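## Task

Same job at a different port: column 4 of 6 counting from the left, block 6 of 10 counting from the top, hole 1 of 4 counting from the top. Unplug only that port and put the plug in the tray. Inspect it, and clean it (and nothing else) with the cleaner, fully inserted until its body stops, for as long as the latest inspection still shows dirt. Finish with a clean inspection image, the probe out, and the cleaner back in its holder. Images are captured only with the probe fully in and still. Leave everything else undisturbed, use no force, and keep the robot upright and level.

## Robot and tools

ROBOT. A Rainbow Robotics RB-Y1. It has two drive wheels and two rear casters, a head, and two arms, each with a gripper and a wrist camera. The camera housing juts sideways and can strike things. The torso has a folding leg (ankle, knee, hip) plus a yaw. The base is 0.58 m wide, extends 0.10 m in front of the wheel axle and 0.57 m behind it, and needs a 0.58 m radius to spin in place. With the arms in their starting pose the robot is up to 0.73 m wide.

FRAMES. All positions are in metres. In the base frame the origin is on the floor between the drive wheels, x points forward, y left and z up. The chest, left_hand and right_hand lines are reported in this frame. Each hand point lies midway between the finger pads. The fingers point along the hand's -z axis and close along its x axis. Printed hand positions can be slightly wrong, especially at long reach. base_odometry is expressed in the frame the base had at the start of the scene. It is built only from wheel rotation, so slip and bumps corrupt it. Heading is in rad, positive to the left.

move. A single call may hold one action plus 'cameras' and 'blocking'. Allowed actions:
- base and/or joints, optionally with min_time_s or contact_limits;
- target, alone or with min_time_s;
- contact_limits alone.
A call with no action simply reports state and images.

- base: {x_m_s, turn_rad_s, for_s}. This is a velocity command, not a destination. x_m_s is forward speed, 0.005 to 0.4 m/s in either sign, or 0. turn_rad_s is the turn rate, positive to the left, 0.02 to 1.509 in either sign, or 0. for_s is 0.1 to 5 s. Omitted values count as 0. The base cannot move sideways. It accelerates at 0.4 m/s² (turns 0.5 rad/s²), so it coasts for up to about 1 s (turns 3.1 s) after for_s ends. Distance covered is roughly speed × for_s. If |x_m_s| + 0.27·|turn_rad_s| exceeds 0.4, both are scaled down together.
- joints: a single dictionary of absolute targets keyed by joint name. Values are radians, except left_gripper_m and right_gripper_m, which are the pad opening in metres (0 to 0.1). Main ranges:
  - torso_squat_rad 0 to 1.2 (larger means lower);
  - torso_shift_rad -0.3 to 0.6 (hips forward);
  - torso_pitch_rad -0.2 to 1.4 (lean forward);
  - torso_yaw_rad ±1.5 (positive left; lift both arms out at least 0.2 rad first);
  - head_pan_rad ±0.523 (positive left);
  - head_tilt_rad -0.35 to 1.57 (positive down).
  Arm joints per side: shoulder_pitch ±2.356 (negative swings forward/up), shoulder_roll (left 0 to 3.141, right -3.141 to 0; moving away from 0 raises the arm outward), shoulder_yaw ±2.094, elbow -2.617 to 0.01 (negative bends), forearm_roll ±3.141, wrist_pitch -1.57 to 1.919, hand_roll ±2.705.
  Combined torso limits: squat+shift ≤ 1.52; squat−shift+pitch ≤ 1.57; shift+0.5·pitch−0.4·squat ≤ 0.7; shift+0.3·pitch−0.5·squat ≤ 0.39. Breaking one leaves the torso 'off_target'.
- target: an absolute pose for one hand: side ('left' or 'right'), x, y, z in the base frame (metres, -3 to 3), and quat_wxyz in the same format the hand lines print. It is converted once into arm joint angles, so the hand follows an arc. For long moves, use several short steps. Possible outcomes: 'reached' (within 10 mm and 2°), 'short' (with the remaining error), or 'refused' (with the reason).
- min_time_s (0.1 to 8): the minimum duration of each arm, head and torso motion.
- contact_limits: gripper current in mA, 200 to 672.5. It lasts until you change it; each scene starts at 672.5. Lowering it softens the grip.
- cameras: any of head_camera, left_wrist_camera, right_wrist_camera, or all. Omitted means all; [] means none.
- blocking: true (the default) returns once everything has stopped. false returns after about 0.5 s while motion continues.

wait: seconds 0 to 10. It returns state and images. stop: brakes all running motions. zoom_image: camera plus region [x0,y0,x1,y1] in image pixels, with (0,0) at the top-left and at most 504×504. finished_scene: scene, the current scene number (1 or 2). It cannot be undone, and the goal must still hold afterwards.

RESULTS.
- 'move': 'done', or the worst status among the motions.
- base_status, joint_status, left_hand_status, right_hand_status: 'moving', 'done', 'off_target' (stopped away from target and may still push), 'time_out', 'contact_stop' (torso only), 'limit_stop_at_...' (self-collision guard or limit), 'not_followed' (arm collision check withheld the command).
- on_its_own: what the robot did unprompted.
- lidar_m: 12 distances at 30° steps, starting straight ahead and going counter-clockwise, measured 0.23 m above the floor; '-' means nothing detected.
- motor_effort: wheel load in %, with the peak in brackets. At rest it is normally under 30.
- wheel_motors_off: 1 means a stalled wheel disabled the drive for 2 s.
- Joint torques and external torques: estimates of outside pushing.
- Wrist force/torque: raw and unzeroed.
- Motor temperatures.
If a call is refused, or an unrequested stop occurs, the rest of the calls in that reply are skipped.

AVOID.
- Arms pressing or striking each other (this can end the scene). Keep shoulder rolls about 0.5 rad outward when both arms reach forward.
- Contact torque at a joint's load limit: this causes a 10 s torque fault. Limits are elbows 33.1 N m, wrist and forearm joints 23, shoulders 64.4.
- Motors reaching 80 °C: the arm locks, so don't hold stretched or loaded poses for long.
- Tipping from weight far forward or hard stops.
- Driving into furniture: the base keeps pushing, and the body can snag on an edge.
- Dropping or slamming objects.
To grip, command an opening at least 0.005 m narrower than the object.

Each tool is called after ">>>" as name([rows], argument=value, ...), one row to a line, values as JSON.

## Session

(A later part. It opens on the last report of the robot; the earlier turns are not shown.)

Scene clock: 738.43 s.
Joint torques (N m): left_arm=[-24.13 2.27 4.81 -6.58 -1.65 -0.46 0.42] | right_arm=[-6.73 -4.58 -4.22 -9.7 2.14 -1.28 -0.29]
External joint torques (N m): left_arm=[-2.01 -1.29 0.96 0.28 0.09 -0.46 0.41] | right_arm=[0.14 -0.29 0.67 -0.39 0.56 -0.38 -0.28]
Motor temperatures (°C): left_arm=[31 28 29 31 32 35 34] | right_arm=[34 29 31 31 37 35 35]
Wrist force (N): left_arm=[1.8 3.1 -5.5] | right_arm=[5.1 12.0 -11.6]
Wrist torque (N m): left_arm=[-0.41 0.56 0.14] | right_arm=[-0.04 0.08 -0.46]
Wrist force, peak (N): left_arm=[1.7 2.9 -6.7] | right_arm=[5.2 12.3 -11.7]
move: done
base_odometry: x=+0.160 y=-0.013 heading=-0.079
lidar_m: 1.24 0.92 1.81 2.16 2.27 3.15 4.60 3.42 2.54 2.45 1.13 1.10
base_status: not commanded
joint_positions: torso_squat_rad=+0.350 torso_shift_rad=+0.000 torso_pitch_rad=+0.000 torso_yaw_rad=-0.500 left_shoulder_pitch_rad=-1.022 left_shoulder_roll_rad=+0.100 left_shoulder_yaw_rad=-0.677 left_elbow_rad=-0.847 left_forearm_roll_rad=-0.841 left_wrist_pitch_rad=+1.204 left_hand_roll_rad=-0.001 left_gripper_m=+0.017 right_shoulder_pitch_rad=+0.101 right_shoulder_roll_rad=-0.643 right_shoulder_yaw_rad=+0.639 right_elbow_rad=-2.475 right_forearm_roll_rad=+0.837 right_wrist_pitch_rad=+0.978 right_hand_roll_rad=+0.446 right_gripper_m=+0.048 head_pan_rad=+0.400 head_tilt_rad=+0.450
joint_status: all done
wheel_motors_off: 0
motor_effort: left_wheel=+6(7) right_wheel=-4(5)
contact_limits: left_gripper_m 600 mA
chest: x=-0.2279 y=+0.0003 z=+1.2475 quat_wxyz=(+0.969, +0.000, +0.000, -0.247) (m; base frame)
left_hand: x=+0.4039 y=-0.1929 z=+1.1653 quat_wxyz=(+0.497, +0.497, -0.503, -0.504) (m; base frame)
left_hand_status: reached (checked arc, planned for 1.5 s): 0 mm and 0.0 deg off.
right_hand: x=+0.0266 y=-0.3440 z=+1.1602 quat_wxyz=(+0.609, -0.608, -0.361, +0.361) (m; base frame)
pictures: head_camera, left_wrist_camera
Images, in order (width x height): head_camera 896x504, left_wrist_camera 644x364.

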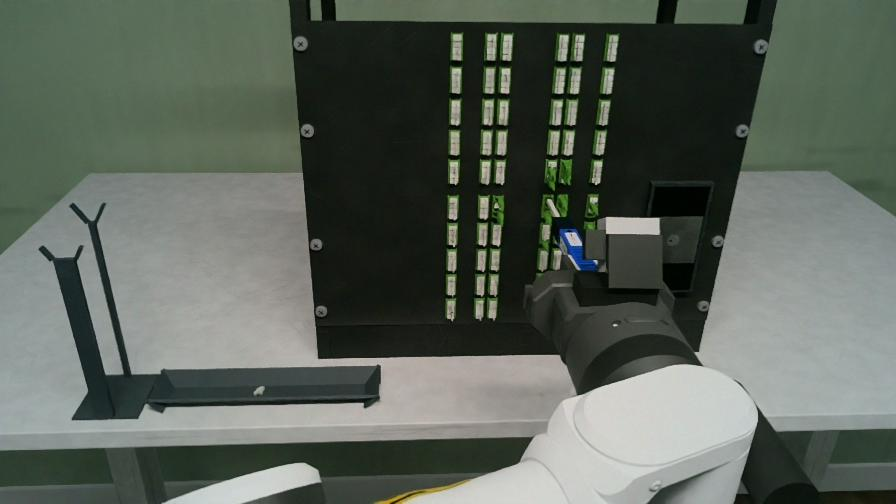

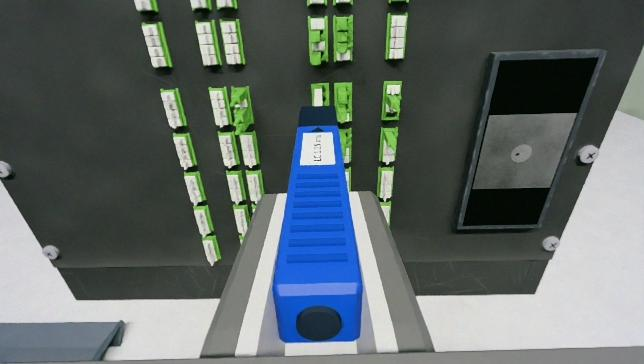

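>>> move(target={"side":"left","x":0.4065,"y":-0.1933,"z":1.1649,"quat_wxyz":[0.49675,0.49675,-0.50325,-0.50325]}, min_time_s=1.5, cameras=["head_camera","left_wrist_camera"])

>>> zoom_image(camera="left_wrist_camera", region=[300, 70, 340, 110])

>>> zoom_image(camera="head_camera", region=[530, 180, 590, 240])

Scene clock: 745.83 s.
Joint torques (N m): left_arm=[-24.19 2.42 4.76 -6.94 -2.15 -0.43 0.4] | right_arm=[-6.92 -4.54 -3.88 -9.69 2.02 -1.15 -0.39]
External joint torques (N m): left_arm=[-1.97 -1.25 1.01 -0.11 -0.41 -0.45 0.38] | right_arm=[-0.06 -0.26 1.01 -0.37 0.44 -0.26 -0.38]
Motor temperatures (°C): left_arm=[31 28 29 30 32 35 34] | right_arm=[34 29 31 31 37 35 35]
Wrist force (N): left_arm=[1.8 2.7 -6.7] | right_arm=[5.0 12.1 -11.4]
Wrist torque (N m): left_arm=[-0.32 0.56 0.12] | right_arm=[-0.06 0.08 -0.47]
Wrist force, peak (N): left_arm=[2.1 3.4 -6.6] | right_arm=[4.7 12.6 -11.7]
move: done
base_odometry: x=+0.160 y=-0.013 heading=-0.079
lidar_m: 1.23 0.92 1.81 2.16 2.26 3.14 4.60 3.46 2.54 2.45 1.10 1.11
base_status: not commanded
joint_positions: torso_squat_rad=+0.350 torso_shift_rad=+0.000 torso_pitch_rad=+0.000 torso_yaw_rad=-0.500 left_shoulder_pitch_rad=-1.031 left_shoulder_roll_rad=+0.098 left_shoulder_yaw_rad=-0.676 left_elbow_rad=-0.825 left_forearm_roll_rad=-0.841 left_wrist_pitch_rad=+1.194 left_hand_roll_rad=+0.010 left_gripper_m=+0.017 right_shoulder_pitch_rad=+0.101 right_shoulder_roll_rad=-0.643 right_shoulder_yaw_rad=+0.639 right_elbow_rad=-2.475 right_forearm_roll_rad=+0.837 right_wrist_pitch_rad=+0.978 right_hand_roll_rad=+0.446 right_gripper_m=+0.048 head_pan_rad=+0.400 head_tilt_rad=+0.450
joint_status: all done
wheel_motors_off: 0
motor_effort: left_wheel=+6(7) right_wheel=-5(5)
contact_limits: left_gripper_m 600 mA
chest: x=-0.2279 y=+0.0003 z=+1.2475 quat_wxyz=(+0.969, +0.000, +0.000, -0.247) (m; base frame)
left_hand: x=+0.4065 y=-0.1930 z=+1.1647 quat_wxyz=(+0.497, +0.497, -0.503, -0.504) (m; base frame)
left_hand_status: reached (checked arc, planned for 1.5 s): 0 mm and 0.0 deg off.
right_hand: x=+0.0266 y=-0.3440 z=+1.1602 quat_wxyz=(+0.609, -0.608, -0.361, +0.361) (m; base frame)
pictures: head_camera, left_wrist_camera
Images, in order (width x height): head_camera 896x504, left_wrist_camera 644x364.

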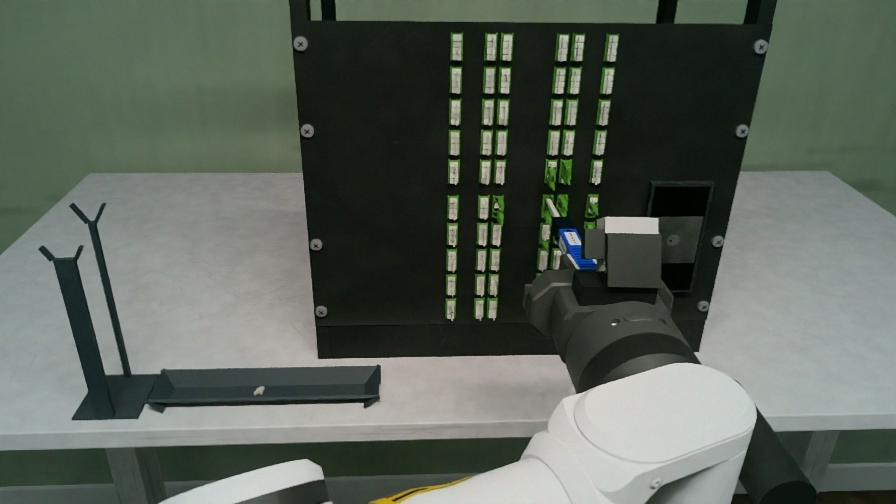

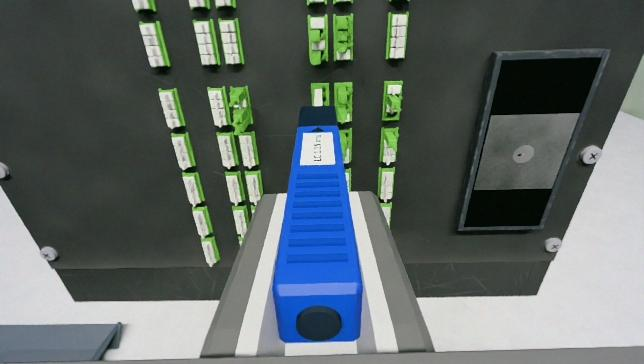

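Scaled by 12.600 from the camera's 644x364 image, which has a finer 1265x715 frame.

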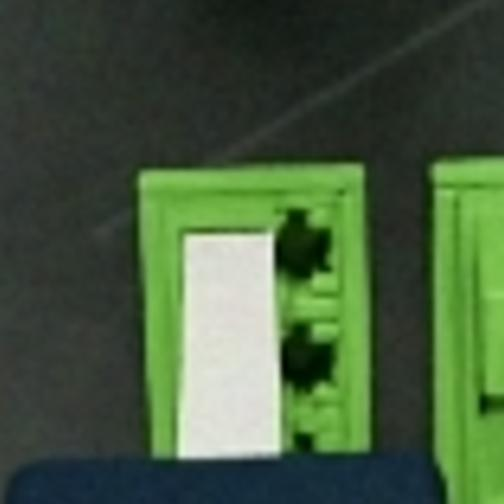

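Scaled by 8.400 from the camera's 896x504 image, which has a finer 1280x720 frame.

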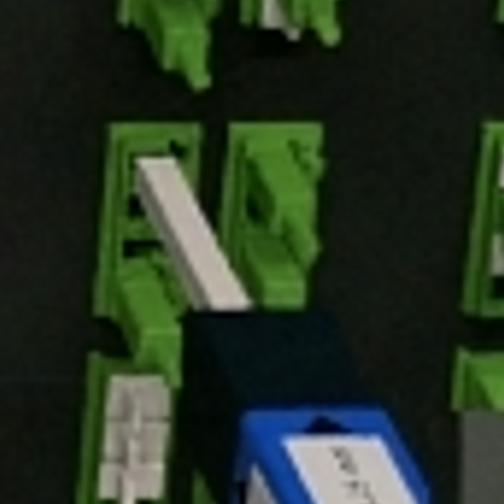

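>>> move(target={"side":"left","x":0.409,"y":-0.1930,"z":1.1646,"quat_wxyz":[0.49675,0.49675,-0.50325,-0.50325]}, min_time_s=1.5, cameras=["head_camera","left_wrist_camera"])

>>> zoom_image(camera="left_wrist_camera", region=[300, 70, 340, 110])

>>> zoom_image(camera="head_camera", region=[530, 180, 590, 240])

Scene clock: 753.73 s.
Joint torques (N m): left_arm=[-24.07 2.72 4.82 -6.68 -1.76 -0.35 0.5] | right_arm=[-6.47 -4.55 -3.87 -9.54 1.99 -1.06 -0.33]
External joint torques (N m): left_arm=[-1.77 -1.06 1.14 0.11 -0.03 -0.39 0.48] | right_arm=[0.39 -0.27 1.02 -0.23 0.42 -0.16 -0.32]
Motor temperatures (°C): left_arm=[31 28 29 30 32 35 34] | right_arm=[34 29 31 31 37 35 35]
Wrist force (N): left_arm=[1.6 2.7 -6.3] | right_arm=[4.7 12.2 -11.5]
Wrist torque (N m): left_arm=[-0.31 0.51 0.11] | right_arm=[-0.04 0.04 -0.46]
Wrist force, peak (N): left_arm=[2.1 3.4 -6.6] | right_arm=[5.1 12.4 -11.8]
move: done
base_odometry: x=+0.160 y=-0.013 heading=-0.079
lidar_m: 1.24 0.92 1.80 2.18 2.29 3.15 4.59 3.44 2.55 2.45 1.13 1.08
base_status: not commanded
joint_positions: torso_squat_rad=+0.350 torso_shift_rad=+0.000 torso_pitch_rad=+0.000 torso_yaw_rad=-0.500 left_shoulder_pitch_rad=-1.038 left_shoulder_roll_rad=+0.097 left_shoulder_yaw_rad=-0.675 left_elbow_rad=-0.807 left_forearm_roll_rad=-0.841 left_wrist_pitch_rad=+1.184 left_hand_roll_rad=+0.018 left_gripper_m=+0.017 right_shoulder_pitch_rad=+0.101 right_shoulder_roll_rad=-0.643 right_shoulder_yaw_rad=+0.639 right_elbow_rad=-2.475 right_forearm_roll_rad=+0.837 right_wrist_pitch_rad=+0.978 right_hand_roll_rad=+0.446 right_gripper_m=+0.048 head_pan_rad=+0.400 head_tilt_rad=+0.450
joint_status: all done
wheel_motors_off: 0
motor_effort: left_wheel=+6(7) right_wheel=-4(5)
contact_limits: left_gripper_m 600 mA
chest: x=-0.2279 y=+0.0003 z=+1.2475 quat_wxyz=(+0.969, +0.000, +0.000, -0.247) (m; base frame)
left_hand: x=+0.4090 y=-0.1927 z=+1.1644 quat_wxyz=(+0.497, +0.497, -0.503, -0.503) (m; base frame)
left_hand_status: reached (checked arc, planned for 1.5 s): 0 mm and 0.0 deg off.
right_hand: x=+0.0266 y=-0.3440 z=+1.1602 quat_wxyz=(+0.609, -0.608, -0.361, +0.361) (m; base frame)
pictures: head_camera, left_wrist_camera
Images, in order (width x height): head_camera 896x504, left_wrist_camera 644x364.

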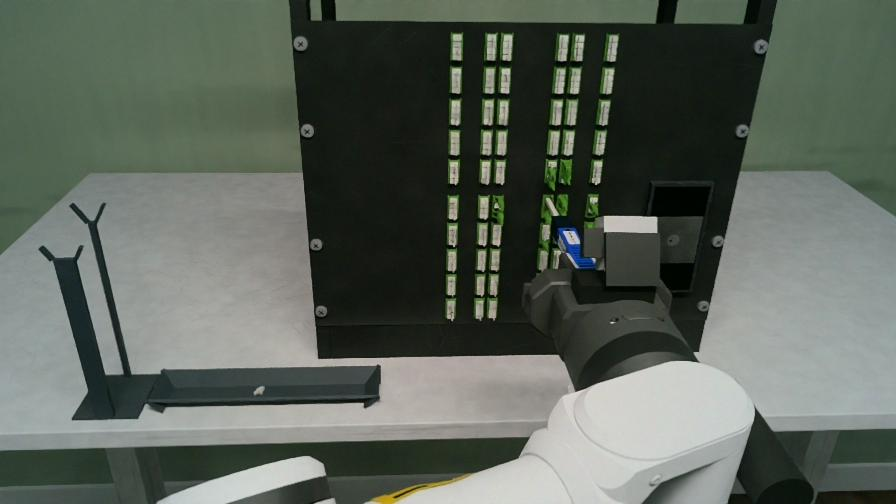

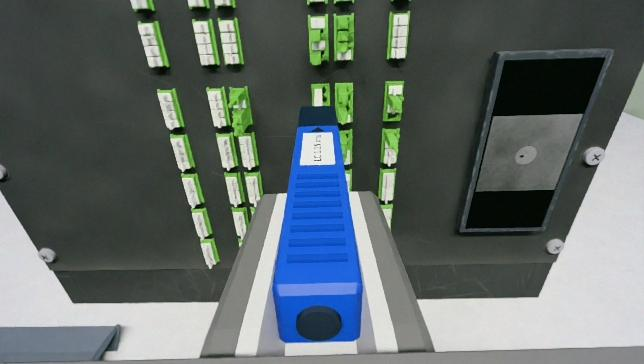

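Scaled by 12.600 from the camera's 644x364 image, which has a finer 1265x715 frame.

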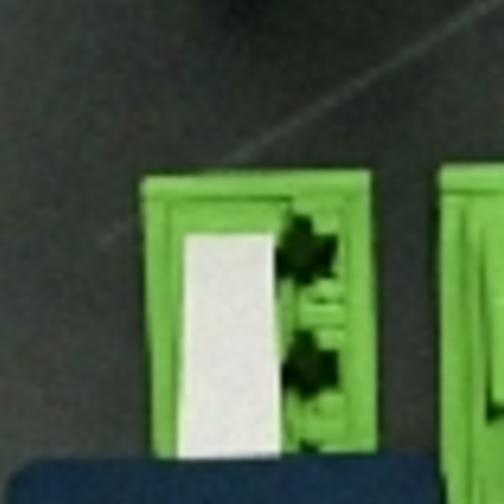

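Scaled by 8.400 from the camera's 896x504 image, which has a finer 1280x720 frame.

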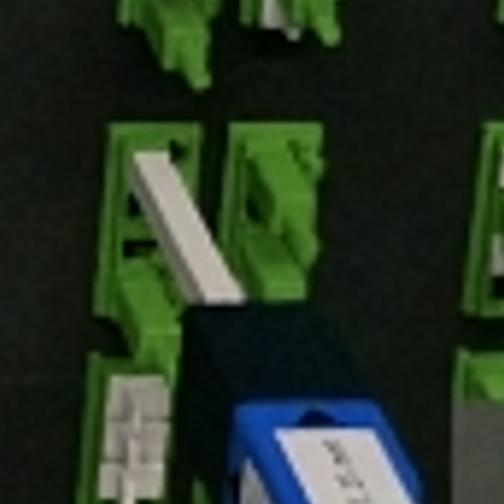

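>>> move(target={"side":"left","x":0.411,"y":-0.1930,"z":1.1646,"quat_wxyz":[0.49675,0.49675,-0.50325,-0.50325]}, min_time_s=1, cameras=[])

>>> move(target={"side":"left","x":0.413,"y":-0.1930,"z":1.1646,"quat_wxyz":[0.49675,0.49675,-0.50325,-0.50325]}, min_time_s=1, cameras=["head_camera","left_wrist_camera"])

>>> zoom_image(camera="left_wrist_camera", region=[300, 70, 340, 110])

>>> zoom_image(camera="head_camera", region=[530, 180, 590, 240])

Scene clock: 771.93 s.
Joint torques (N m): left_arm=[-24.2 2.85 4.72 -6.62 -1.66 -0.44 0.34] | right_arm=[-6.77 -4.8 -4.13 -9.42 2.09 -1.25 -0.38]
External joint torques (N m): left_arm=[-1.83 -1.02 1.11 0.15 0.07 -0.49 0.33] | right_arm=[0.1 -0.52 0.76 -0.1 0.51 -0.35 -0.38]
Motor temperatures (°C): left_arm=[31 28 29 30 32 35 34] | right_arm=[34 29 31 31 37 35 35]
Wrist force (N): left_arm=[1.7 2.9 -5.9] | right_arm=[4.9 11.9 -11.4]
Wrist torque (N m): left_arm=[-0.36 0.54 0.12] | right_arm=[0.00 0.04 -0.47]
Wrist force, peak (N): left_arm=[1.8 3.1 -6.6] | right_arm=[5.0 12.4 -11.8]
move: done
base_odometry: x=+0.160 y=-0.013 heading=-0.079
lidar_m: 1.23 0.92 1.80 2.16 2.27 3.15 4.60 3.44 2.54 2.45 1.12 1.09
base_status: not commanded
joint_positions: torso_squat_rad=+0.350 torso_shift_rad=+0.000 torso_pitch_rad=+0.000 torso_yaw_rad=-0.500 left_shoulder_pitch_rad=-1.045 left_shoulder_roll_rad=+0.096 left_shoulder_yaw_rad=-0.675 left_elbow_rad=-0.791 left_forearm_roll_rad=-0.841 left_wrist_pitch_rad=+1.176 left_hand_roll_rad=+0.025 left_gripper_m=+0.017 right_shoulder_pitch_rad=+0.101 right_shoulder_roll_rad=-0.643 right_shoulder_yaw_rad=+0.639 right_elbow_rad=-2.475 right_forearm_roll_rad=+0.837 right_wrist_pitch_rad=+0.978 right_hand_roll_rad=+0.446 right_gripper_m=+0.048 head_pan_rad=+0.400 head_tilt_rad=+0.450
joint_status: all done
wheel_motors_off: 0
motor_effort: left_wheel=+5(7) right_wheel=-4(5)
contact_limits: left_gripper_m 600 mA
chest: x=-0.2279 y=+0.0003 z=+1.2475 quat_wxyz=(+0.969, +0.000, +0.000, -0.247) (m; base frame)
left_hand: x=+0.4110 y=-0.1928 z=+1.1644 quat_wxyz=(+0.497, +0.497, -0.503, -0.503) (m; base frame)
left_hand_status: reached (checked arc, planned for 1.0 s): 0 mm and 0.0 deg off.
right_hand: x=+0.0266 y=-0.3440 z=+1.1602 quat_wxyz=(+0.609, -0.608, -0.361, +0.361) (m; base frame)
pictures: none
No camera images: "cameras" was empty.

Scene clock: 773.27 s.
Joint torques (N m): left_arm=[-24.2 3.13 4.48 -6.57 -1.42 -0.39 0.44] | right_arm=[-6.8 -4.22 -4.09 -9.44 1.94 -1.18 -0.18]
External joint torques (N m): left_arm=[-1.74 -0.83 0.93 0.17 0.3 -0.45 0.43] | right_arm=[0.07 0.07 0.8 -0.12 0.36 -0.29 -0.18]
Motor temperatures (°C): left_arm=[31 28 29 30 32 35 34] | right_arm=[34 29 31 31 37 35 35]
Wrist force (N): left_arm=[1.3 3.0 -6.1] | right_arm=[4.8 11.9 -11.5]
Wrist torque (N m): left_arm=[-0.36 0.52 0.11] | right_arm=[-0.01 0.05 -0.44]
Wrist force, peak (N): left_arm=[2.0 3.8 -6.3] | right_arm=[5.1 12.4 -11.9]
move: done
base_odometry: x=+0.160 y=-0.013 heading=-0.079
lidar_m: 1.23 0.91 1.82 2.17 2.28 3.14 4.61 3.44 2.55 2.44 1.12 1.09
base_status: not commanded
joint_positions: torso_squat_rad=+0.350 torso_shift_rad=+0.000 torso_pitch_rad=+0.000 torso_yaw_rad=-0.500 left_shoulder_pitch_rad=-1.052 left_shoulder_roll_rad=+0.095 left_shoulder_yaw_rad=-0.674 left_elbow_rad=-0.775 left_forearm_roll_rad=-0.841 left_wrist_pitch_rad=+1.168 left_hand_roll_rad=+0.032 left_gripper_m=+0.017 right_shoulder_pitch_rad=+0.101 right_shoulder_roll_rad=-0.643 right_shoulder_yaw_rad=+0.639 right_elbow_rad=-2.475 right_forearm_roll_rad=+0.837 right_wrist_pitch_rad=+0.978 right_hand_roll_rad=+0.446 right_gripper_m=+0.048 head_pan_rad=+0.400 head_tilt_rad=+0.450
joint_status: all done
wheel_motors_off: 0
motor_effort: left_wheel=+6(7) right_wheel=-4(5)
contact_limits: left_gripper_m 600 mA
chest: x=-0.2279 y=+0.0003 z=+1.2475 quat_wxyz=(+0.969, +0.000, +0.000, -0.247) (m; base frame)
left_hand: x=+0.4130 y=-0.1928 z=+1.1644 quat_wxyz=(+0.497, +0.497, -0.503, -0.503) (m; base frame)
left_hand_status: reached (checked arc, planned for 1.0 s): 0 mm and 0.0 deg off.
right_hand: x=+0.0266 y=-0.3440 z=+1.1602 quat_wxyz=(+0.609, -0.608, -0.361, +0.361) (m; base frame)
pictures: head_camera, left_wrist_camera
Images, in order (width x height): head_camera 896x504, left_wrist_camera 644x364.

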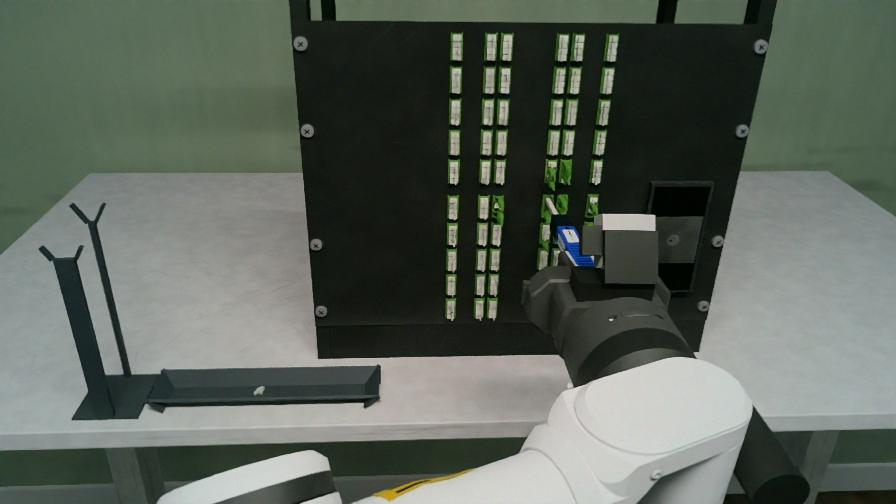

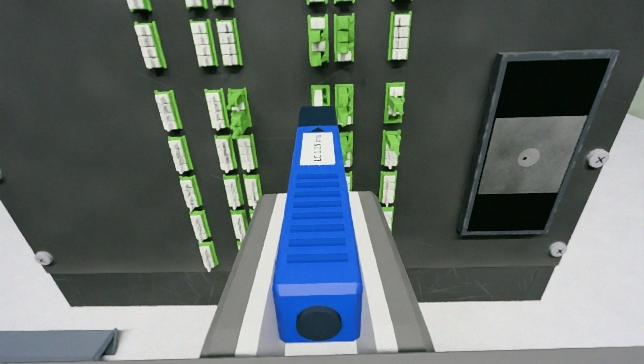

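Scaled by 12.600 from the camera's 644x364 image, which has a finer 1265x715 frame.

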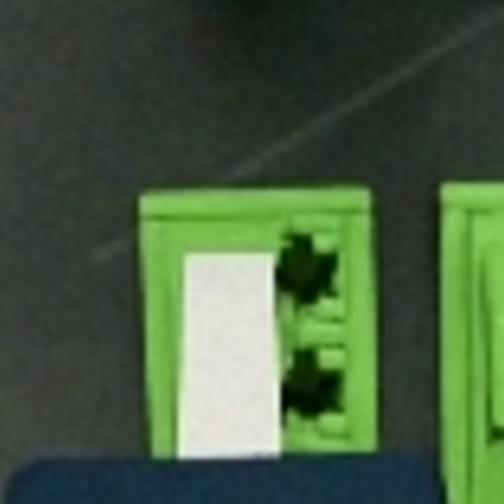

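Scaled by 8.400 from the camera's 896x504 image, which has a finer 1280x720 frame.

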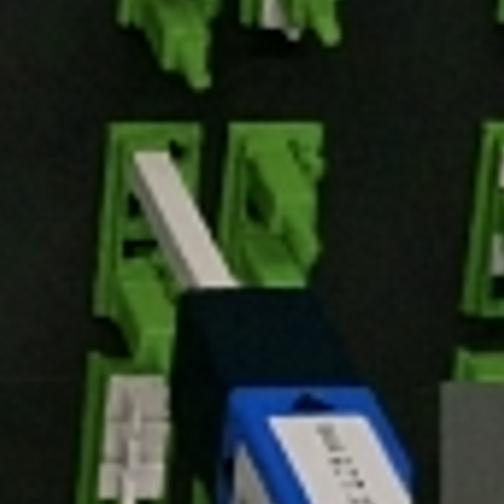

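>>> move(target={"side":"left","x":0.416,"y":-0.1930,"z":1.1646,"quat_wxyz":[0.49675,0.49675,-0.50325,-0.50325]}, min_time_s=1.2, cameras=[])

>>> move(target={"side":"left","x":0.419,"y":-0.1930,"z":1.1646,"quat_wxyz":[0.49675,0.49675,-0.50325,-0.50325]}, min_time_s=1.2, cameras=["head_camera","left_wrist_camera"])

>>> zoom_image(camera="left_wrist_camera", region=[300, 70, 340, 110])

Scene clock: 780.33 s.
Joint torques (N m): left_arm=[-24.17 3.39 4.55 -6.48 -1.64 -0.3 0.39] | right_arm=[-6.33 -4.79 -4.24 -9.46 2 -1.09 -0.39]
External joint torques (N m): left_arm=[-1.61 -0.71 1.1 0.23 0.07 -0.38 0.38] | right_arm=[0.54 -0.51 0.65 -0.14 0.42 -0.19 -0.39]
Motor temperatures (°C): left_arm=[32 28 29 30 32 35 34] | right_arm=[34 29 31 31 37 35 35]
Wrist force (N): left_arm=[1.7 3.2 -5.6] | right_arm=[4.7 12.1 -11.6]
Wrist torque (N m): left_arm=[-0.30 0.60 0.14] | right_arm=[-0.04 0.04 -0.46]
Wrist force, peak (N): left_arm=[1.9 2.8 -6.9] | right_arm=[5.1 12.4 -11.7]
move: done
base_odometry: x=+0.160 y=-0.013 heading=-0.079
lidar_m: 1.24 0.91 1.81 2.18 2.28 3.15 4.59 3.45 2.54 2.46 1.12 1.09
base_status: not commanded
joint_positions: torso_squat_rad=+0.350 torso_shift_rad=+0.000 torso_pitch_rad=+0.000 torso_yaw_rad=-0.500 left_shoulder_pitch_rad=-1.062 left_shoulder_roll_rad=+0.093 left_shoulder_yaw_rad=-0.672 left_elbow_rad=-0.751 left_forearm_roll_rad=-0.840 left_wrist_pitch_rad=+1.156 left_hand_roll_rad=+0.042 left_gripper_m=+0.017 right_shoulder_pitch_rad=+0.101 right_shoulder_roll_rad=-0.643 right_shoulder_yaw_rad=+0.639 right_elbow_rad=-2.475 right_forearm_roll_rad=+0.837 right_wrist_pitch_rad=+0.978 right_hand_roll_rad=+0.446 right_gripper_m=+0.048 head_pan_rad=+0.400 head_tilt_rad=+0.450
joint_status: all done
wheel_motors_off: 0
motor_effort: left_wheel=+6(7) right_wheel=-5(5)
contact_limits: left_gripper_m 600 mA
chest: x=-0.2279 y=+0.0003 z=+1.2475 quat_wxyz=(+0.969, +0.000, +0.000, -0.247) (m; base frame)
left_hand: x=+0.4159 y=-0.1927 z=+1.1644 quat_wxyz=(+0.497, +0.497, -0.503, -0.504) (m; base frame)
left_hand_status: reached (checked arc, planned for 1.2 s): 0 mm and 0.0 deg off.
right_hand: x=+0.0266 y=-0.3440 z=+1.1602 quat_wxyz=(+0.609, -0.608, -0.361, +0.361) (m; base frame)
pictures: none
No camera images: "cameras" was empty.

Scene clock: 781.87 s.
Joint torques (N m): left_arm=[-24.42 3.57 4.47 -6.53 -1.79 -0.32 0.4] | right_arm=[-7.13 -4.68 -4.1 -9.7 1.96 -1.17 -0.2]
External joint torques (N m): left_arm=[-1.75 -0.67 1.15 0.13 -0.09 -0.42 0.39] | right_arm=[-0.27 -0.4 0.79 -0.38 0.38 -0.28 -0.19]
Motor temperatures (°C): left_arm=[32 28 29 30 32 35 34] | right_arm=[34 29 31 31 37 35 35]
Wrist force (N): left_arm=[1.2 2.9 -4.8] | right_arm=[4.8 12.2 -11.4]
Wrist torque (N m): left_arm=[-0.30 0.58 0.12] | right_arm=[-0.05 0.04 -0.46]
Wrist force, peak (N): left_arm=[1.9 3.4 -6.5] | right_arm=[5.2 12.1 -11.9]
move: done
base_odometry: x=+0.160 y=-0.013 heading=-0.079
lidar_m: 1.24 0.92 1.81 2.18 2.27 3.15 4.59 3.43 2.54 2.45 1.12 1.10
base_status: not commanded
joint_positions: torso_squat_rad=+0.350 torso_shift_rad=+0.000 torso_pitch_rad=+0.000 torso_yaw_rad=-0.500 left_shoulder_pitch_rad=-1.074 left_shoulder_roll_rad=+0.091 left_shoulder_yaw_rad=-0.671 left_elbow_rad=-0.725 left_forearm_roll_rad=-0.840 left_wrist_pitch_rad=+1.144 left_hand_roll_rad=+0.053 left_gripper_m=+0.017 right_shoulder_pitch_rad=+0.101 right_shoulder_roll_rad=-0.643 right_shoulder_yaw_rad=+0.639 right_elbow_rad=-2.475 right_forearm_roll_rad=+0.837 right_wrist_pitch_rad=+0.978 right_hand_roll_rad=+0.446 right_gripper_m=+0.048 head_pan_rad=+0.400 head_tilt_rad=+0.450
joint_status: all done
wheel_motors_off: 0
motor_effort: left_wheel=+6(7) right_wheel=-5(5)
contact_limits: left_gripper_m 600 mA
chest: x=-0.2279 y=+0.0003 z=+1.2475 quat_wxyz=(+0.969, +0.000, +0.000, -0.247) (m; base frame)
left_hand: x=+0.4189 y=-0.1927 z=+1.1644 quat_wxyz=(+0.497, +0.497, -0.503, -0.504) (m; base frame)
left_hand_status: reached (checked arc, planned for 1.2 s): 0 mm and 0.0 deg off.
right_hand: x=+0.0266 y=-0.3440 z=+1.1602 quat_wxyz=(+0.609, -0.608, -0.361, +0.361) (m; base frame)
pictures: head_camera, left_wrist_camera
Images, in order (width x height): head_camera 896x504, left_wrist_camera 644x364.

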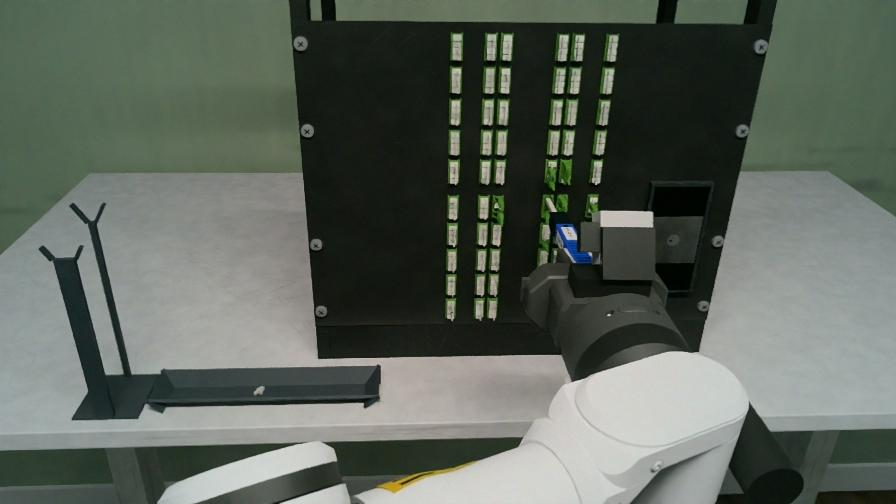

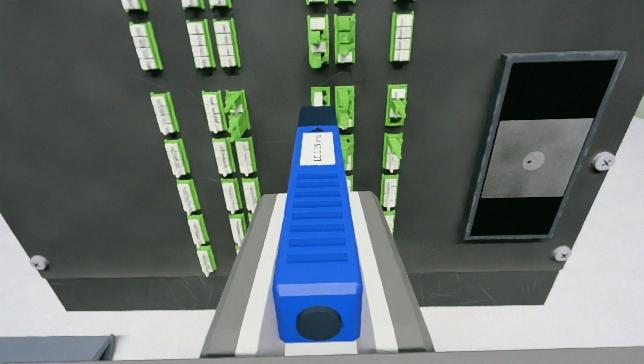

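Scaled by 12.600 from the camera's 644x364 image, which has a finer 1265x715 frame.

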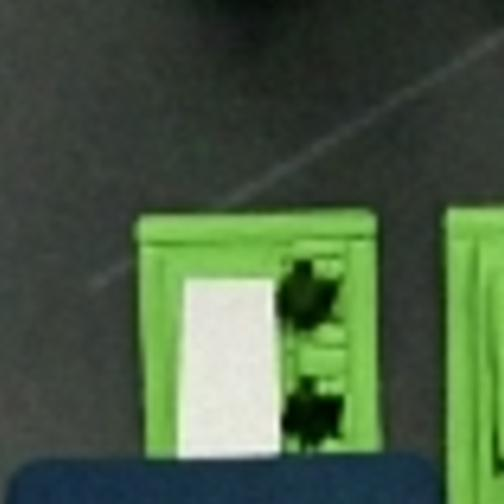

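>>> move(target={"side":"left","x":0.422,"y":-0.1930,"z":1.1646,"quat_wxyz":[0.49675,0.49675,-0.50325,-0.50325]}, min_time_s=1.2, cameras=[])

>>> move(target={"side":"left","x":0.4245,"y":-0.1930,"z":1.1646,"quat_wxyz":[0.49675,0.49675,-0.50325,-0.50325]}, min_time_s=1.2, cameras=["left_wrist_camera"])

>>> zoom_image(camera="left_wrist_camera", region=[300, 70, 340, 110])

Scene clock: 792.70 s.
Joint torques (N m): left_arm=[-24.57 4.55 4.56 -6.2 -1.6 -0.63 0.36] | right_arm=[-6.54 -4.26 -4.26 -9.61 2.03 -1.19 -0.38]
External joint torques (N m): left_arm=[-1.79 0.16 1.37 0.41 0.08 -0.76 0.34] | right_arm=[0.33 0.02 0.63 -0.3 0.45 -0.3 -0.38]
Motor temperatures (°C): left_arm=[32 28 29 30 32 35 34] | right_arm=[34 29 31 31 37 35 35]
Wrist force (N): left_arm=[0.1 3.4 -0.8] | right_arm=[5.1 12.2 -11.6]
Wrist torque (N m): left_arm=[-0.28 0.72 0.12] | right_arm=[-0.05 0.07 -0.47]
Wrist force, peak (N): left_arm=[1.6 3.2 -5.7] | right_arm=[4.9 12.5 -11.6]
move: done
base_odometry: x=+0.160 y=-0.013 heading=-0.079
lidar_m: 1.23 0.91 1.80 2.17 2.28 3.16 4.60 3.43 2.53 2.45 1.12 1.07
base_status: not commanded
joint_positions: torso_squat_rad=+0.350 torso_shift_rad=+0.000 torso_pitch_rad=+0.000 torso_yaw_rad=-0.500 left_shoulder_pitch_rad=-1.086 left_shoulder_roll_rad=+0.087 left_shoulder_yaw_rad=-0.670 left_elbow_rad=-0.697 left_forearm_roll_rad=-0.840 left_wrist_pitch_rad=+1.131 left_hand_roll_rad=+0.066 left_gripper_m=+0.017 right_shoulder_pitch_rad=+0.101 right_shoulder_roll_rad=-0.643 right_shoulder_yaw_rad=+0.639 right_elbow_rad=-2.475 right_forearm_roll_rad=+0.837 right_wrist_pitch_rad=+0.978 right_hand_roll_rad=+0.446 right_gripper_m=+0.048 head_pan_rad=+0.400 head_tilt_rad=+0.450
joint_status: all done
wheel_motors_off: 0
motor_effort: left_wheel=+6(7) right_wheel=-4(5)
contact_limits: left_gripper_m 600 mA
chest: x=-0.2279 y=+0.0003 z=+1.2475 quat_wxyz=(+0.969, +0.000, +0.000, -0.247) (m; base frame)
left_hand: x=+0.4218 y=-0.1928 z=+1.1644 quat_wxyz=(+0.497, +0.497, -0.503, -0.504) (m; base frame)
left_hand_status: reached (checked arc, planned for 1.2 s): 0 mm and 0.1 deg off.
right_hand: x=+0.0266 y=-0.3440 z=+1.1602 quat_wxyz=(+0.609, -0.608, -0.361, +0.361) (m; base frame)
pictures: none
No camera images: "cameras" was empty.

Scene clock: 794.23 s.
Joint torques (N m): left_arm=[-24.56 5.07 4.26 -6.19 -1.76 -0.62 0.29] | right_arm=[-6.34 -4.77 -3.65 -9.57 2.11 -1.19 -0.36]
External joint torques (N m): left_arm=[-1.68 0.55 1.19 0.38 -0.08 -0.77 0.27] | right_arm=[0.53 -0.48 1.24 -0.25 0.53 -0.29 -0.36]
Motor temperatures (°C): left_arm=[32 28 29 30 32 35 34] | right_arm=[34 29 31 31 37 35 35]
Wrist force (N): left_arm=[0.2 3.4 -0.7] | right_arm=[5.1 12.1 -11.5]
Wrist torque (N m): left_arm=[-0.30 0.73 0.11] | right_arm=[-0.04 0.07 -0.46]
Wrist force, peak (N): left_arm=[1.2 4.7 -1.1] | right_arm=[4.9 12.4 -11.9]
move: done
base_odometry: x=+0.160 y=-0.013 heading=-0.079
lidar_m: 1.24 0.91 1.80 2.17 2.28 3.15 4.60 3.43 2.55 2.45 1.12 1.10
base_status: not commanded
joint_positions: torso_squat_rad=+0.350 torso_shift_rad=+0.000 torso_pitch_rad=+0.000 torso_yaw_rad=-0.500 left_shoulder_pitch_rad=-1.097 left_shoulder_roll_rad=+0.084 left_shoulder_yaw_rad=-0.670 left_elbow_rad=-0.671 left_forearm_roll_rad=-0.841 left_wrist_pitch_rad=+1.119 left_hand_roll_rad=+0.077 left_gripper_m=+0.017 right_shoulder_pitch_rad=+0.101 right_shoulder_roll_rad=-0.643 right_shoulder_yaw_rad=+0.639 right_elbow_rad=-2.475 right_forearm_roll_rad=+0.837 right_wrist_pitch_rad=+0.978 right_hand_roll_rad=+0.446 right_gripper_m=+0.048 head_pan_rad=+0.400 head_tilt_rad=+0.450
joint_status: all done
wheel_motors_off: 0
motor_effort: left_wheel=+6(7) right_wheel=-4(5)
contact_limits: left_gripper_m 600 mA
chest: x=-0.2279 y=+0.0003 z=+1.2475 quat_wxyz=(+0.969, +0.000, +0.000, -0.247) (m; base frame)
left_hand: x=+0.4243 y=-0.1928 z=+1.1644 quat_wxyz=(+0.497, +0.497, -0.503, -0.504) (m; base frame)
left_hand_status: reached (checked arc, planned for 1.2 s): 0 mm and 0.1 deg off.
right_hand: x=+0.0266 y=-0.3440 z=+1.1602 quat_wxyz=(+0.609, -0.608, -0.361, +0.361) (m; base frame)
pictures: left_wrist_camera
Images, in order (width x height): left_wrist_camera 644x364.

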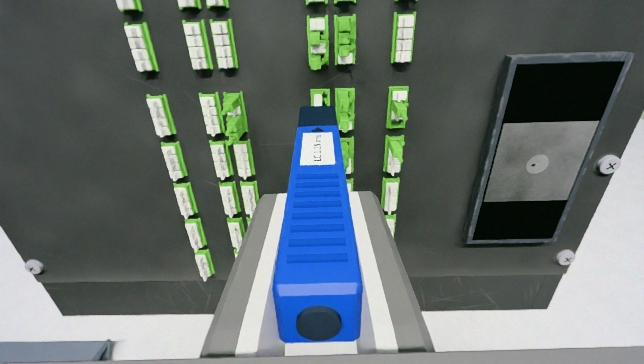

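Scaled by 12.600 from the camera's 644x364 image, which has a finer 1265x715 frame.

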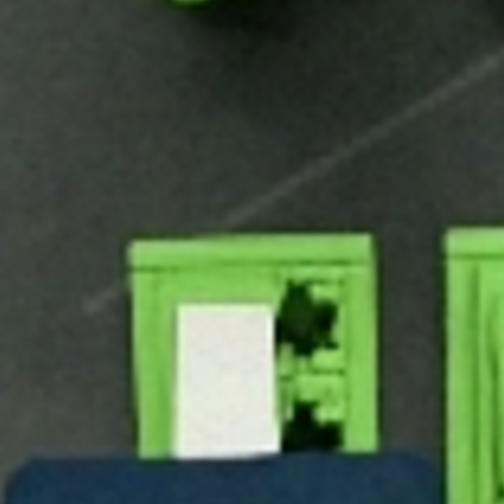

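>>> move(target={"side":"left","x":0.4275,"y":-0.1927,"z":1.1646,"quat_wxyz":[0.49675,0.49675,-0.50325,-0.50325]}, min_time_s=1.2, cameras=[])

>>> move(target={"side":"left","x":0.4305,"y":-0.1927,"z":1.1646,"quat_wxyz":[0.49675,0.49675,-0.50325,-0.50325]}, min_time_s=1.2, cameras=["left_wrist_camera"])

>>> zoom_image(camera="left_wrist_camera", region=[290, 70, 350, 130])

Scene clock: 805.27 s.
Joint torques (N m): left_arm=[-24.39 5.05 4.58 -5.59 -1.6 -0.55 0.37] | right_arm=[-7.05 -4.34 -4.66 -9.33 1.91 -1.26 -0.18]
External joint torques (N m): left_arm=[-1.41 0.39 1.64 0.93 0.06 -0.73 0.35] | right_arm=[-0.18 -0.06 0.23 -0.02 0.34 -0.36 -0.18]
Motor temperatures (°C): left_arm=[32 28 29 30 32 35 34] | right_arm=[34 29 31 31 37 35 35]
Wrist force (N): left_arm=[0.2 3.4 0.2] | right_arm=[5.0 11.7 -11.9]
Wrist torque (N m): left_arm=[-0.29 0.68 0.15] | right_arm=[0.01 0.08 -0.46]
Wrist force, peak (N): left_arm=[1.7 4.7 -0.5] | right_arm=[4.9 12.5 -11.8]
move: done
base_odometry: x=+0.160 y=-0.013 heading=-0.079
lidar_m: 1.23 0.92 1.81 2.17 2.27 3.16 4.59 3.44 2.53 2.44 1.13 1.08
base_status: not commanded
joint_positions: torso_squat_rad=+0.350 torso_shift_rad=+0.000 torso_pitch_rad=+0.000 torso_yaw_rad=-0.500 left_shoulder_pitch_rad=-1.109 left_shoulder_roll_rad=+0.082 left_shoulder_yaw_rad=-0.669 left_elbow_rad=-0.644 left_forearm_roll_rad=-0.841 left_wrist_pitch_rad=+1.106 left_hand_roll_rad=+0.089 left_gripper_m=+0.017 right_shoulder_pitch_rad=+0.101 right_shoulder_roll_rad=-0.643 right_shoulder_yaw_rad=+0.639 right_elbow_rad=-2.475 right_forearm_roll_rad=+0.837 right_wrist_pitch_rad=+0.978 right_hand_roll_rad=+0.446 right_gripper_m=+0.048 head_pan_rad=+0.400 head_tilt_rad=+0.450
joint_status: all done
wheel_motors_off: 0
motor_effort: left_wheel=+6(7) right_wheel=-4(5)
contact_limits: left_gripper_m 600 mA
chest: x=-0.2280 y=+0.0003 z=+1.2475 quat_wxyz=(+0.969, +0.000, +0.000, -0.247) (m; base frame)
left_hand: x=+0.4272 y=-0.1926 z=+1.1644 quat_wxyz=(+0.497, +0.496, -0.503, -0.504) (m; base frame)
left_hand_status: reached (checked arc, planned for 1.2 s): 0 mm and 0.1 deg off.
right_hand: x=+0.0266 y=-0.3440 z=+1.1602 quat_wxyz=(+0.609, -0.608, -0.361, +0.361) (m; base frame)
pictures: none
No camera images: "cameras" was empty.

Scene clock: 806.80 s.
Joint torques (N m): left_arm=[-24.67 5.75 4.32 -5.65 -1.52 -0.57 0.34] | right_arm=[-7.1 -5.33 -4.4 -9.71 2.15 -1.02 -0.22]
External joint torques (N m): left_arm=[-1.58 0.93 1.56 0.8 0.13 -0.77 0.33] | right_arm=[-0.23 -1.04 0.49 -0.4 0.57 -0.12 -0.22]
Motor temperatures (°C): left_arm=[32 28 29 30 32 35 34] | right_arm=[34 29 31 31 37 35 35]
Wrist force (N): left_arm=[-0.2 3.4 0.8] | right_arm=[5.1 11.9 -12.1]
Wrist torque (N m): left_arm=[-0.21 0.70 0.12] | right_arm=[-0.03 0.07 -0.46]
Wrist force, peak (N): left_arm=[2.3 5.2 -1.3] | right_arm=[4.8 12.4 -11.7]
move: done
base_odometry: x=+0.160 y=-0.013 heading=-0.079
lidar_m: 1.24 0.91 1.81 2.18 2.27 3.15 4.59 3.44 2.55 2.46 1.13 1.08
base_status: not commanded
joint_positions: torso_squat_rad=+0.350 torso_shift_rad=+0.000 torso_pitch_rad=+0.000 torso_yaw_rad=-0.500 left_shoulder_pitch_rad=-1.123 left_shoulder_roll_rad=+0.077 left_shoulder_yaw_rad=-0.669 left_elbow_rad=-0.611 left_forearm_roll_rad=-0.842 left_wrist_pitch_rad=+1.091 left_hand_roll_rad=+0.104 left_gripper_m=+0.017 right_shoulder_pitch_rad=+0.101 right_shoulder_roll_rad=-0.643 right_shoulder_yaw_rad=+0.639 right_elbow_rad=-2.475 right_forearm_roll_rad=+0.837 right_wrist_pitch_rad=+0.978 right_hand_roll_rad=+0.446 right_gripper_m=+0.048 head_pan_rad=+0.400 head_tilt_rad=+0.450
joint_status: all done
wheel_motors_off: 0
motor_effort: left_wheel=+6(7) right_wheel=-4(5)
contact_limits: left_gripper_m 600 mA
chest: x=-0.2280 y=+0.0003 z=+1.2475 quat_wxyz=(+0.969, +0.000, +0.000, -0.247) (m; base frame)
left_hand: x=+0.4302 y=-0.1926 z=+1.1644 quat_wxyz=(+0.497, +0.496, -0.503, -0.504) (m; base frame)
left_hand_status: reached (checked arc, planned for 1.2 s): 0 mm and 0.1 deg off.
right_hand: x=+0.0266 y=-0.3440 z=+1.1602 quat_wxyz=(+0.609, -0.608, -0.361, +0.361) (m; base frame)
pictures: left_wrist_camera
Images, in order (width x height): left_wrist_camera 644x364.

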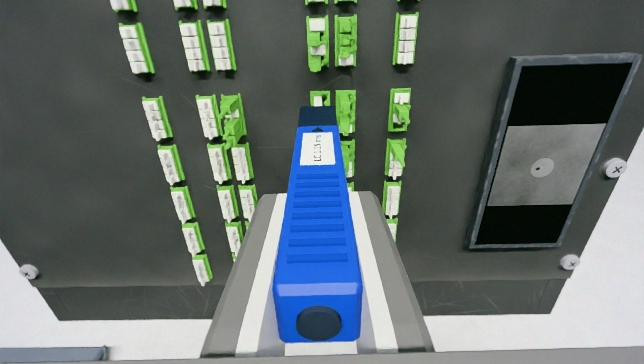

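Scaled by 8.400 from the camera's 644x364 image, which has a finer 1265x715 frame.

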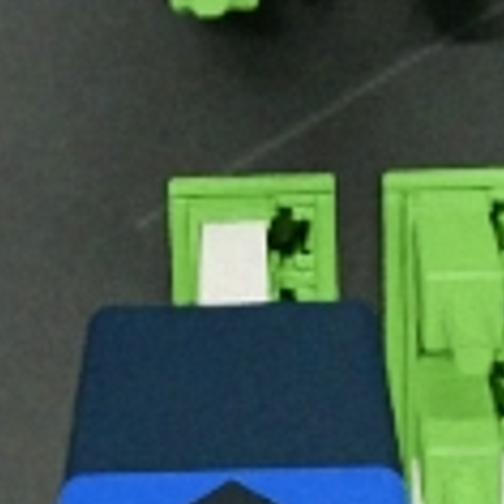

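>>> move(target={"side":"left","x":0.4335,"y":-0.1927,"z":1.1646,"quat_wxyz":[0.49675,0.49675,-0.50325,-0.50325]}, min_time_s=1.2, cameras=[])

>>> move(target={"side":"left","x":0.4365,"y":-0.1927,"z":1.1646,"quat_wxyz":[0.49675,0.49675,-0.50325,-0.50325]}, min_time_s=1.2, cameras=["left_wrist_camera"])

>>> zoom_image(camera="left_wrist_camera", region=[290, 70, 350, 130])

Scene clock: 813.77 s.
Joint torques (N m): left_arm=[-25.77 11.86 3.67 -4.21 -1.62 -1.69 0.2] | right_arm=[-6.68 -4.93 -4.23 -9.68 2 -1.13 -0.11]
External joint torques (N m): left_arm=[-2.58 6.88 1.1 2.17 0.01 -1.92 0.18] | right_arm=[0.2 -0.65 0.66 -0.37 0.42 -0.24 -0.11]
Motor temperatures (°C): left_arm=[32 28 29 30 32 35 34] | right_arm=[34 29 31 31 37 35 35]
Wrist force (N): left_arm=[-3.4 3.5 20.6] | right_arm=[4.6 12.2 -11.6]
Wrist torque (N m): left_arm=[-0.22 1.08 0.13] | right_arm=[-0.04 0.02 -0.45]
Wrist force, peak (N): left_arm=[-3.4 3.5 20.6] | right_arm=[5.1 12.4 -11.9]
move: done
base_odometry: x=+0.160 y=-0.013 heading=-0.079
lidar_m: 1.24 0.91 1.81 2.17 2.27 3.14 4.60 3.44 2.54 2.46 1.12 1.08
base_status: not commanded
joint_positions: torso_squat_rad=+0.350 torso_shift_rad=+0.000 torso_pitch_rad=+0.000 torso_yaw_rad=-0.500 left_shoulder_pitch_rad=-1.138 left_shoulder_roll_rad=+0.071 left_shoulder_yaw_rad=-0.668 left_elbow_rad=-0.574 left_forearm_roll_rad=-0.844 left_wrist_pitch_rad=+1.075 left_hand_roll_rad=+0.120 left_gripper_m=+0.017 right_shoulder_pitch_rad=+0.101 right_shoulder_roll_rad=-0.643 right_shoulder_yaw_rad=+0.639 right_elbow_rad=-2.475 right_forearm_roll_rad=+0.837 right_wrist_pitch_rad=+0.978 right_hand_roll_rad=+0.446 right_gripper_m=+0.048 head_pan_rad=+0.400 head_tilt_rad=+0.450
joint_status: all done
wheel_motors_off: 0
motor_effort: left_wheel=+7(7) right_wheel=-3(5)
contact_limits: left_gripper_m 600 mA
chest: x=-0.2283 y=+0.0003 z=+1.2475 quat_wxyz=(+0.969, +0.000, +0.000, -0.247) (m; base frame)
left_hand: x=+0.4322 y=-0.1933 z=+1.1644 quat_wxyz=(+0.496, +0.496, -0.504, -0.504) (m; base frame)
left_hand_status: reached (checked arc, planned for 1.2 s): 1 mm and 0.2 deg off.
right_hand: x=+0.0262 y=-0.3440 z=+1.1603 quat_wxyz=(+0.608, -0.608, -0.361, +0.361) (m; base frame)
pictures: none
No camera images: "cameras" was empty.

Scene clock: 815.30 s.
Joint torques (N m): left_arm=[-26.48 18.9 3.71 -2.67 -1.76 -2.67 0.47] | right_arm=[-6.93 -4.64 -4.43 -9.59 1.95 -1.11 -0.35]
External joint torques (N m): left_arm=[-3.19 13.74 1.38 3.62 -0.16 -2.94 0.45] | right_arm=[-0.04 -0.37 0.46 -0.28 0.37 -0.22 -0.35]
Motor temperatures (°C): left_arm=[32 28 29 30 32 35 34] | right_arm=[34 29 31 31 37 35 35]
Wrist force (N): left_arm=[-6.4 4.2 41.5] | right_arm=[5.0 11.9 -11.4]
Wrist torque (N m): left_arm=[-0.17 1.53 0.18] | right_arm=[-0.04 0.07 -0.44]
Wrist force, peak (N): left_arm=[-5.8 3.0 41.9] | right_arm=[5.0 12.1 -11.9]
move: done
base_odometry: x=+0.160 y=-0.013 heading=-0.079
lidar_m: 1.23 0.92 1.81 2.18 2.27 3.14 4.60 3.45 2.54 2.44 1.12 1.10
base_status: not commanded
joint_positions: torso_squat_rad=+0.350 torso_shift_rad=-0.001 torso_pitch_rad=-0.001 torso_yaw_rad=-0.500 left_shoulder_pitch_rad=-1.157 left_shoulder_roll_rad=+0.062 left_shoulder_yaw_rad=-0.668 left_elbow_rad=-0.531 left_forearm_roll_rad=-0.845 left_wrist_pitch_rad=+1.056 left_hand_roll_rad=+0.140 left_gripper_m=+0.017 right_shoulder_pitch_rad=+0.101 right_shoulder_roll_rad=-0.643 right_shoulder_yaw_rad=+0.639 right_elbow_rad=-2.475 right_forearm_roll_rad=+0.837 right_wrist_pitch_rad=+0.978 right_hand_roll_rad=+0.446 right_gripper_m=+0.048 head_pan_rad=+0.400 head_tilt_rad=+0.450
joint_status: all done
wheel_motors_off: 0
motor_effort: left_wheel=+10(11) right_wheel=+1(4)
contact_limits: left_gripper_m 600 mA
chest: x=-0.2288 y=+0.0003 z=+1.2475 quat_wxyz=(+0.969, +0.000, -0.001, -0.247) (m; base frame)
left_hand: x=+0.4343 y=-0.1941 z=+1.1642 quat_wxyz=(+0.496, +0.495, -0.504, -0.505) (m; base frame)
left_hand_status: reached (checked arc, planned for 1.2 s): 3 mm and 0.3 deg off.
right_hand: x=+0.0258 y=-0.3440 z=+1.1605 quat_wxyz=(+0.608, -0.608, -0.361, +0.361) (m; base frame)
pictures: left_wrist_camera
Images, in order (width x height): left_wrist_camera 644x364.

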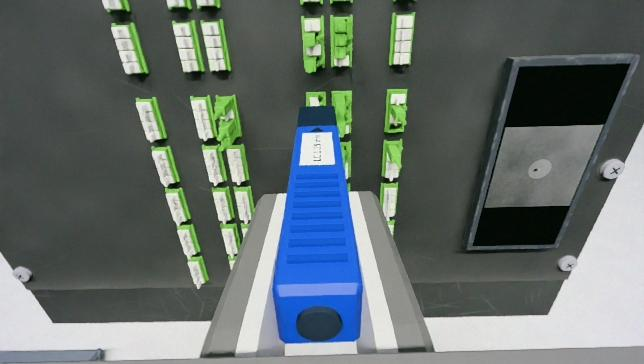

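Scaled by 8.400 from the camera's 644x364 image, which has a finer 1265x715 frame.

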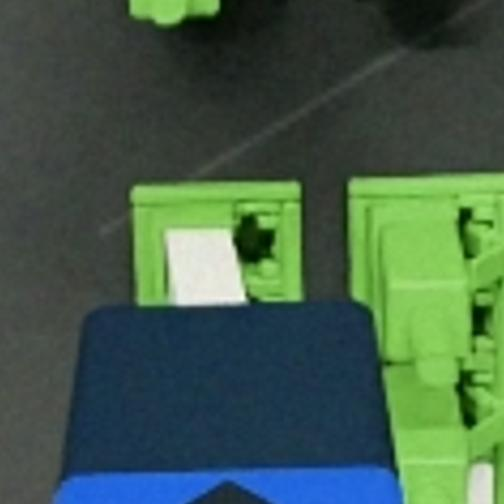

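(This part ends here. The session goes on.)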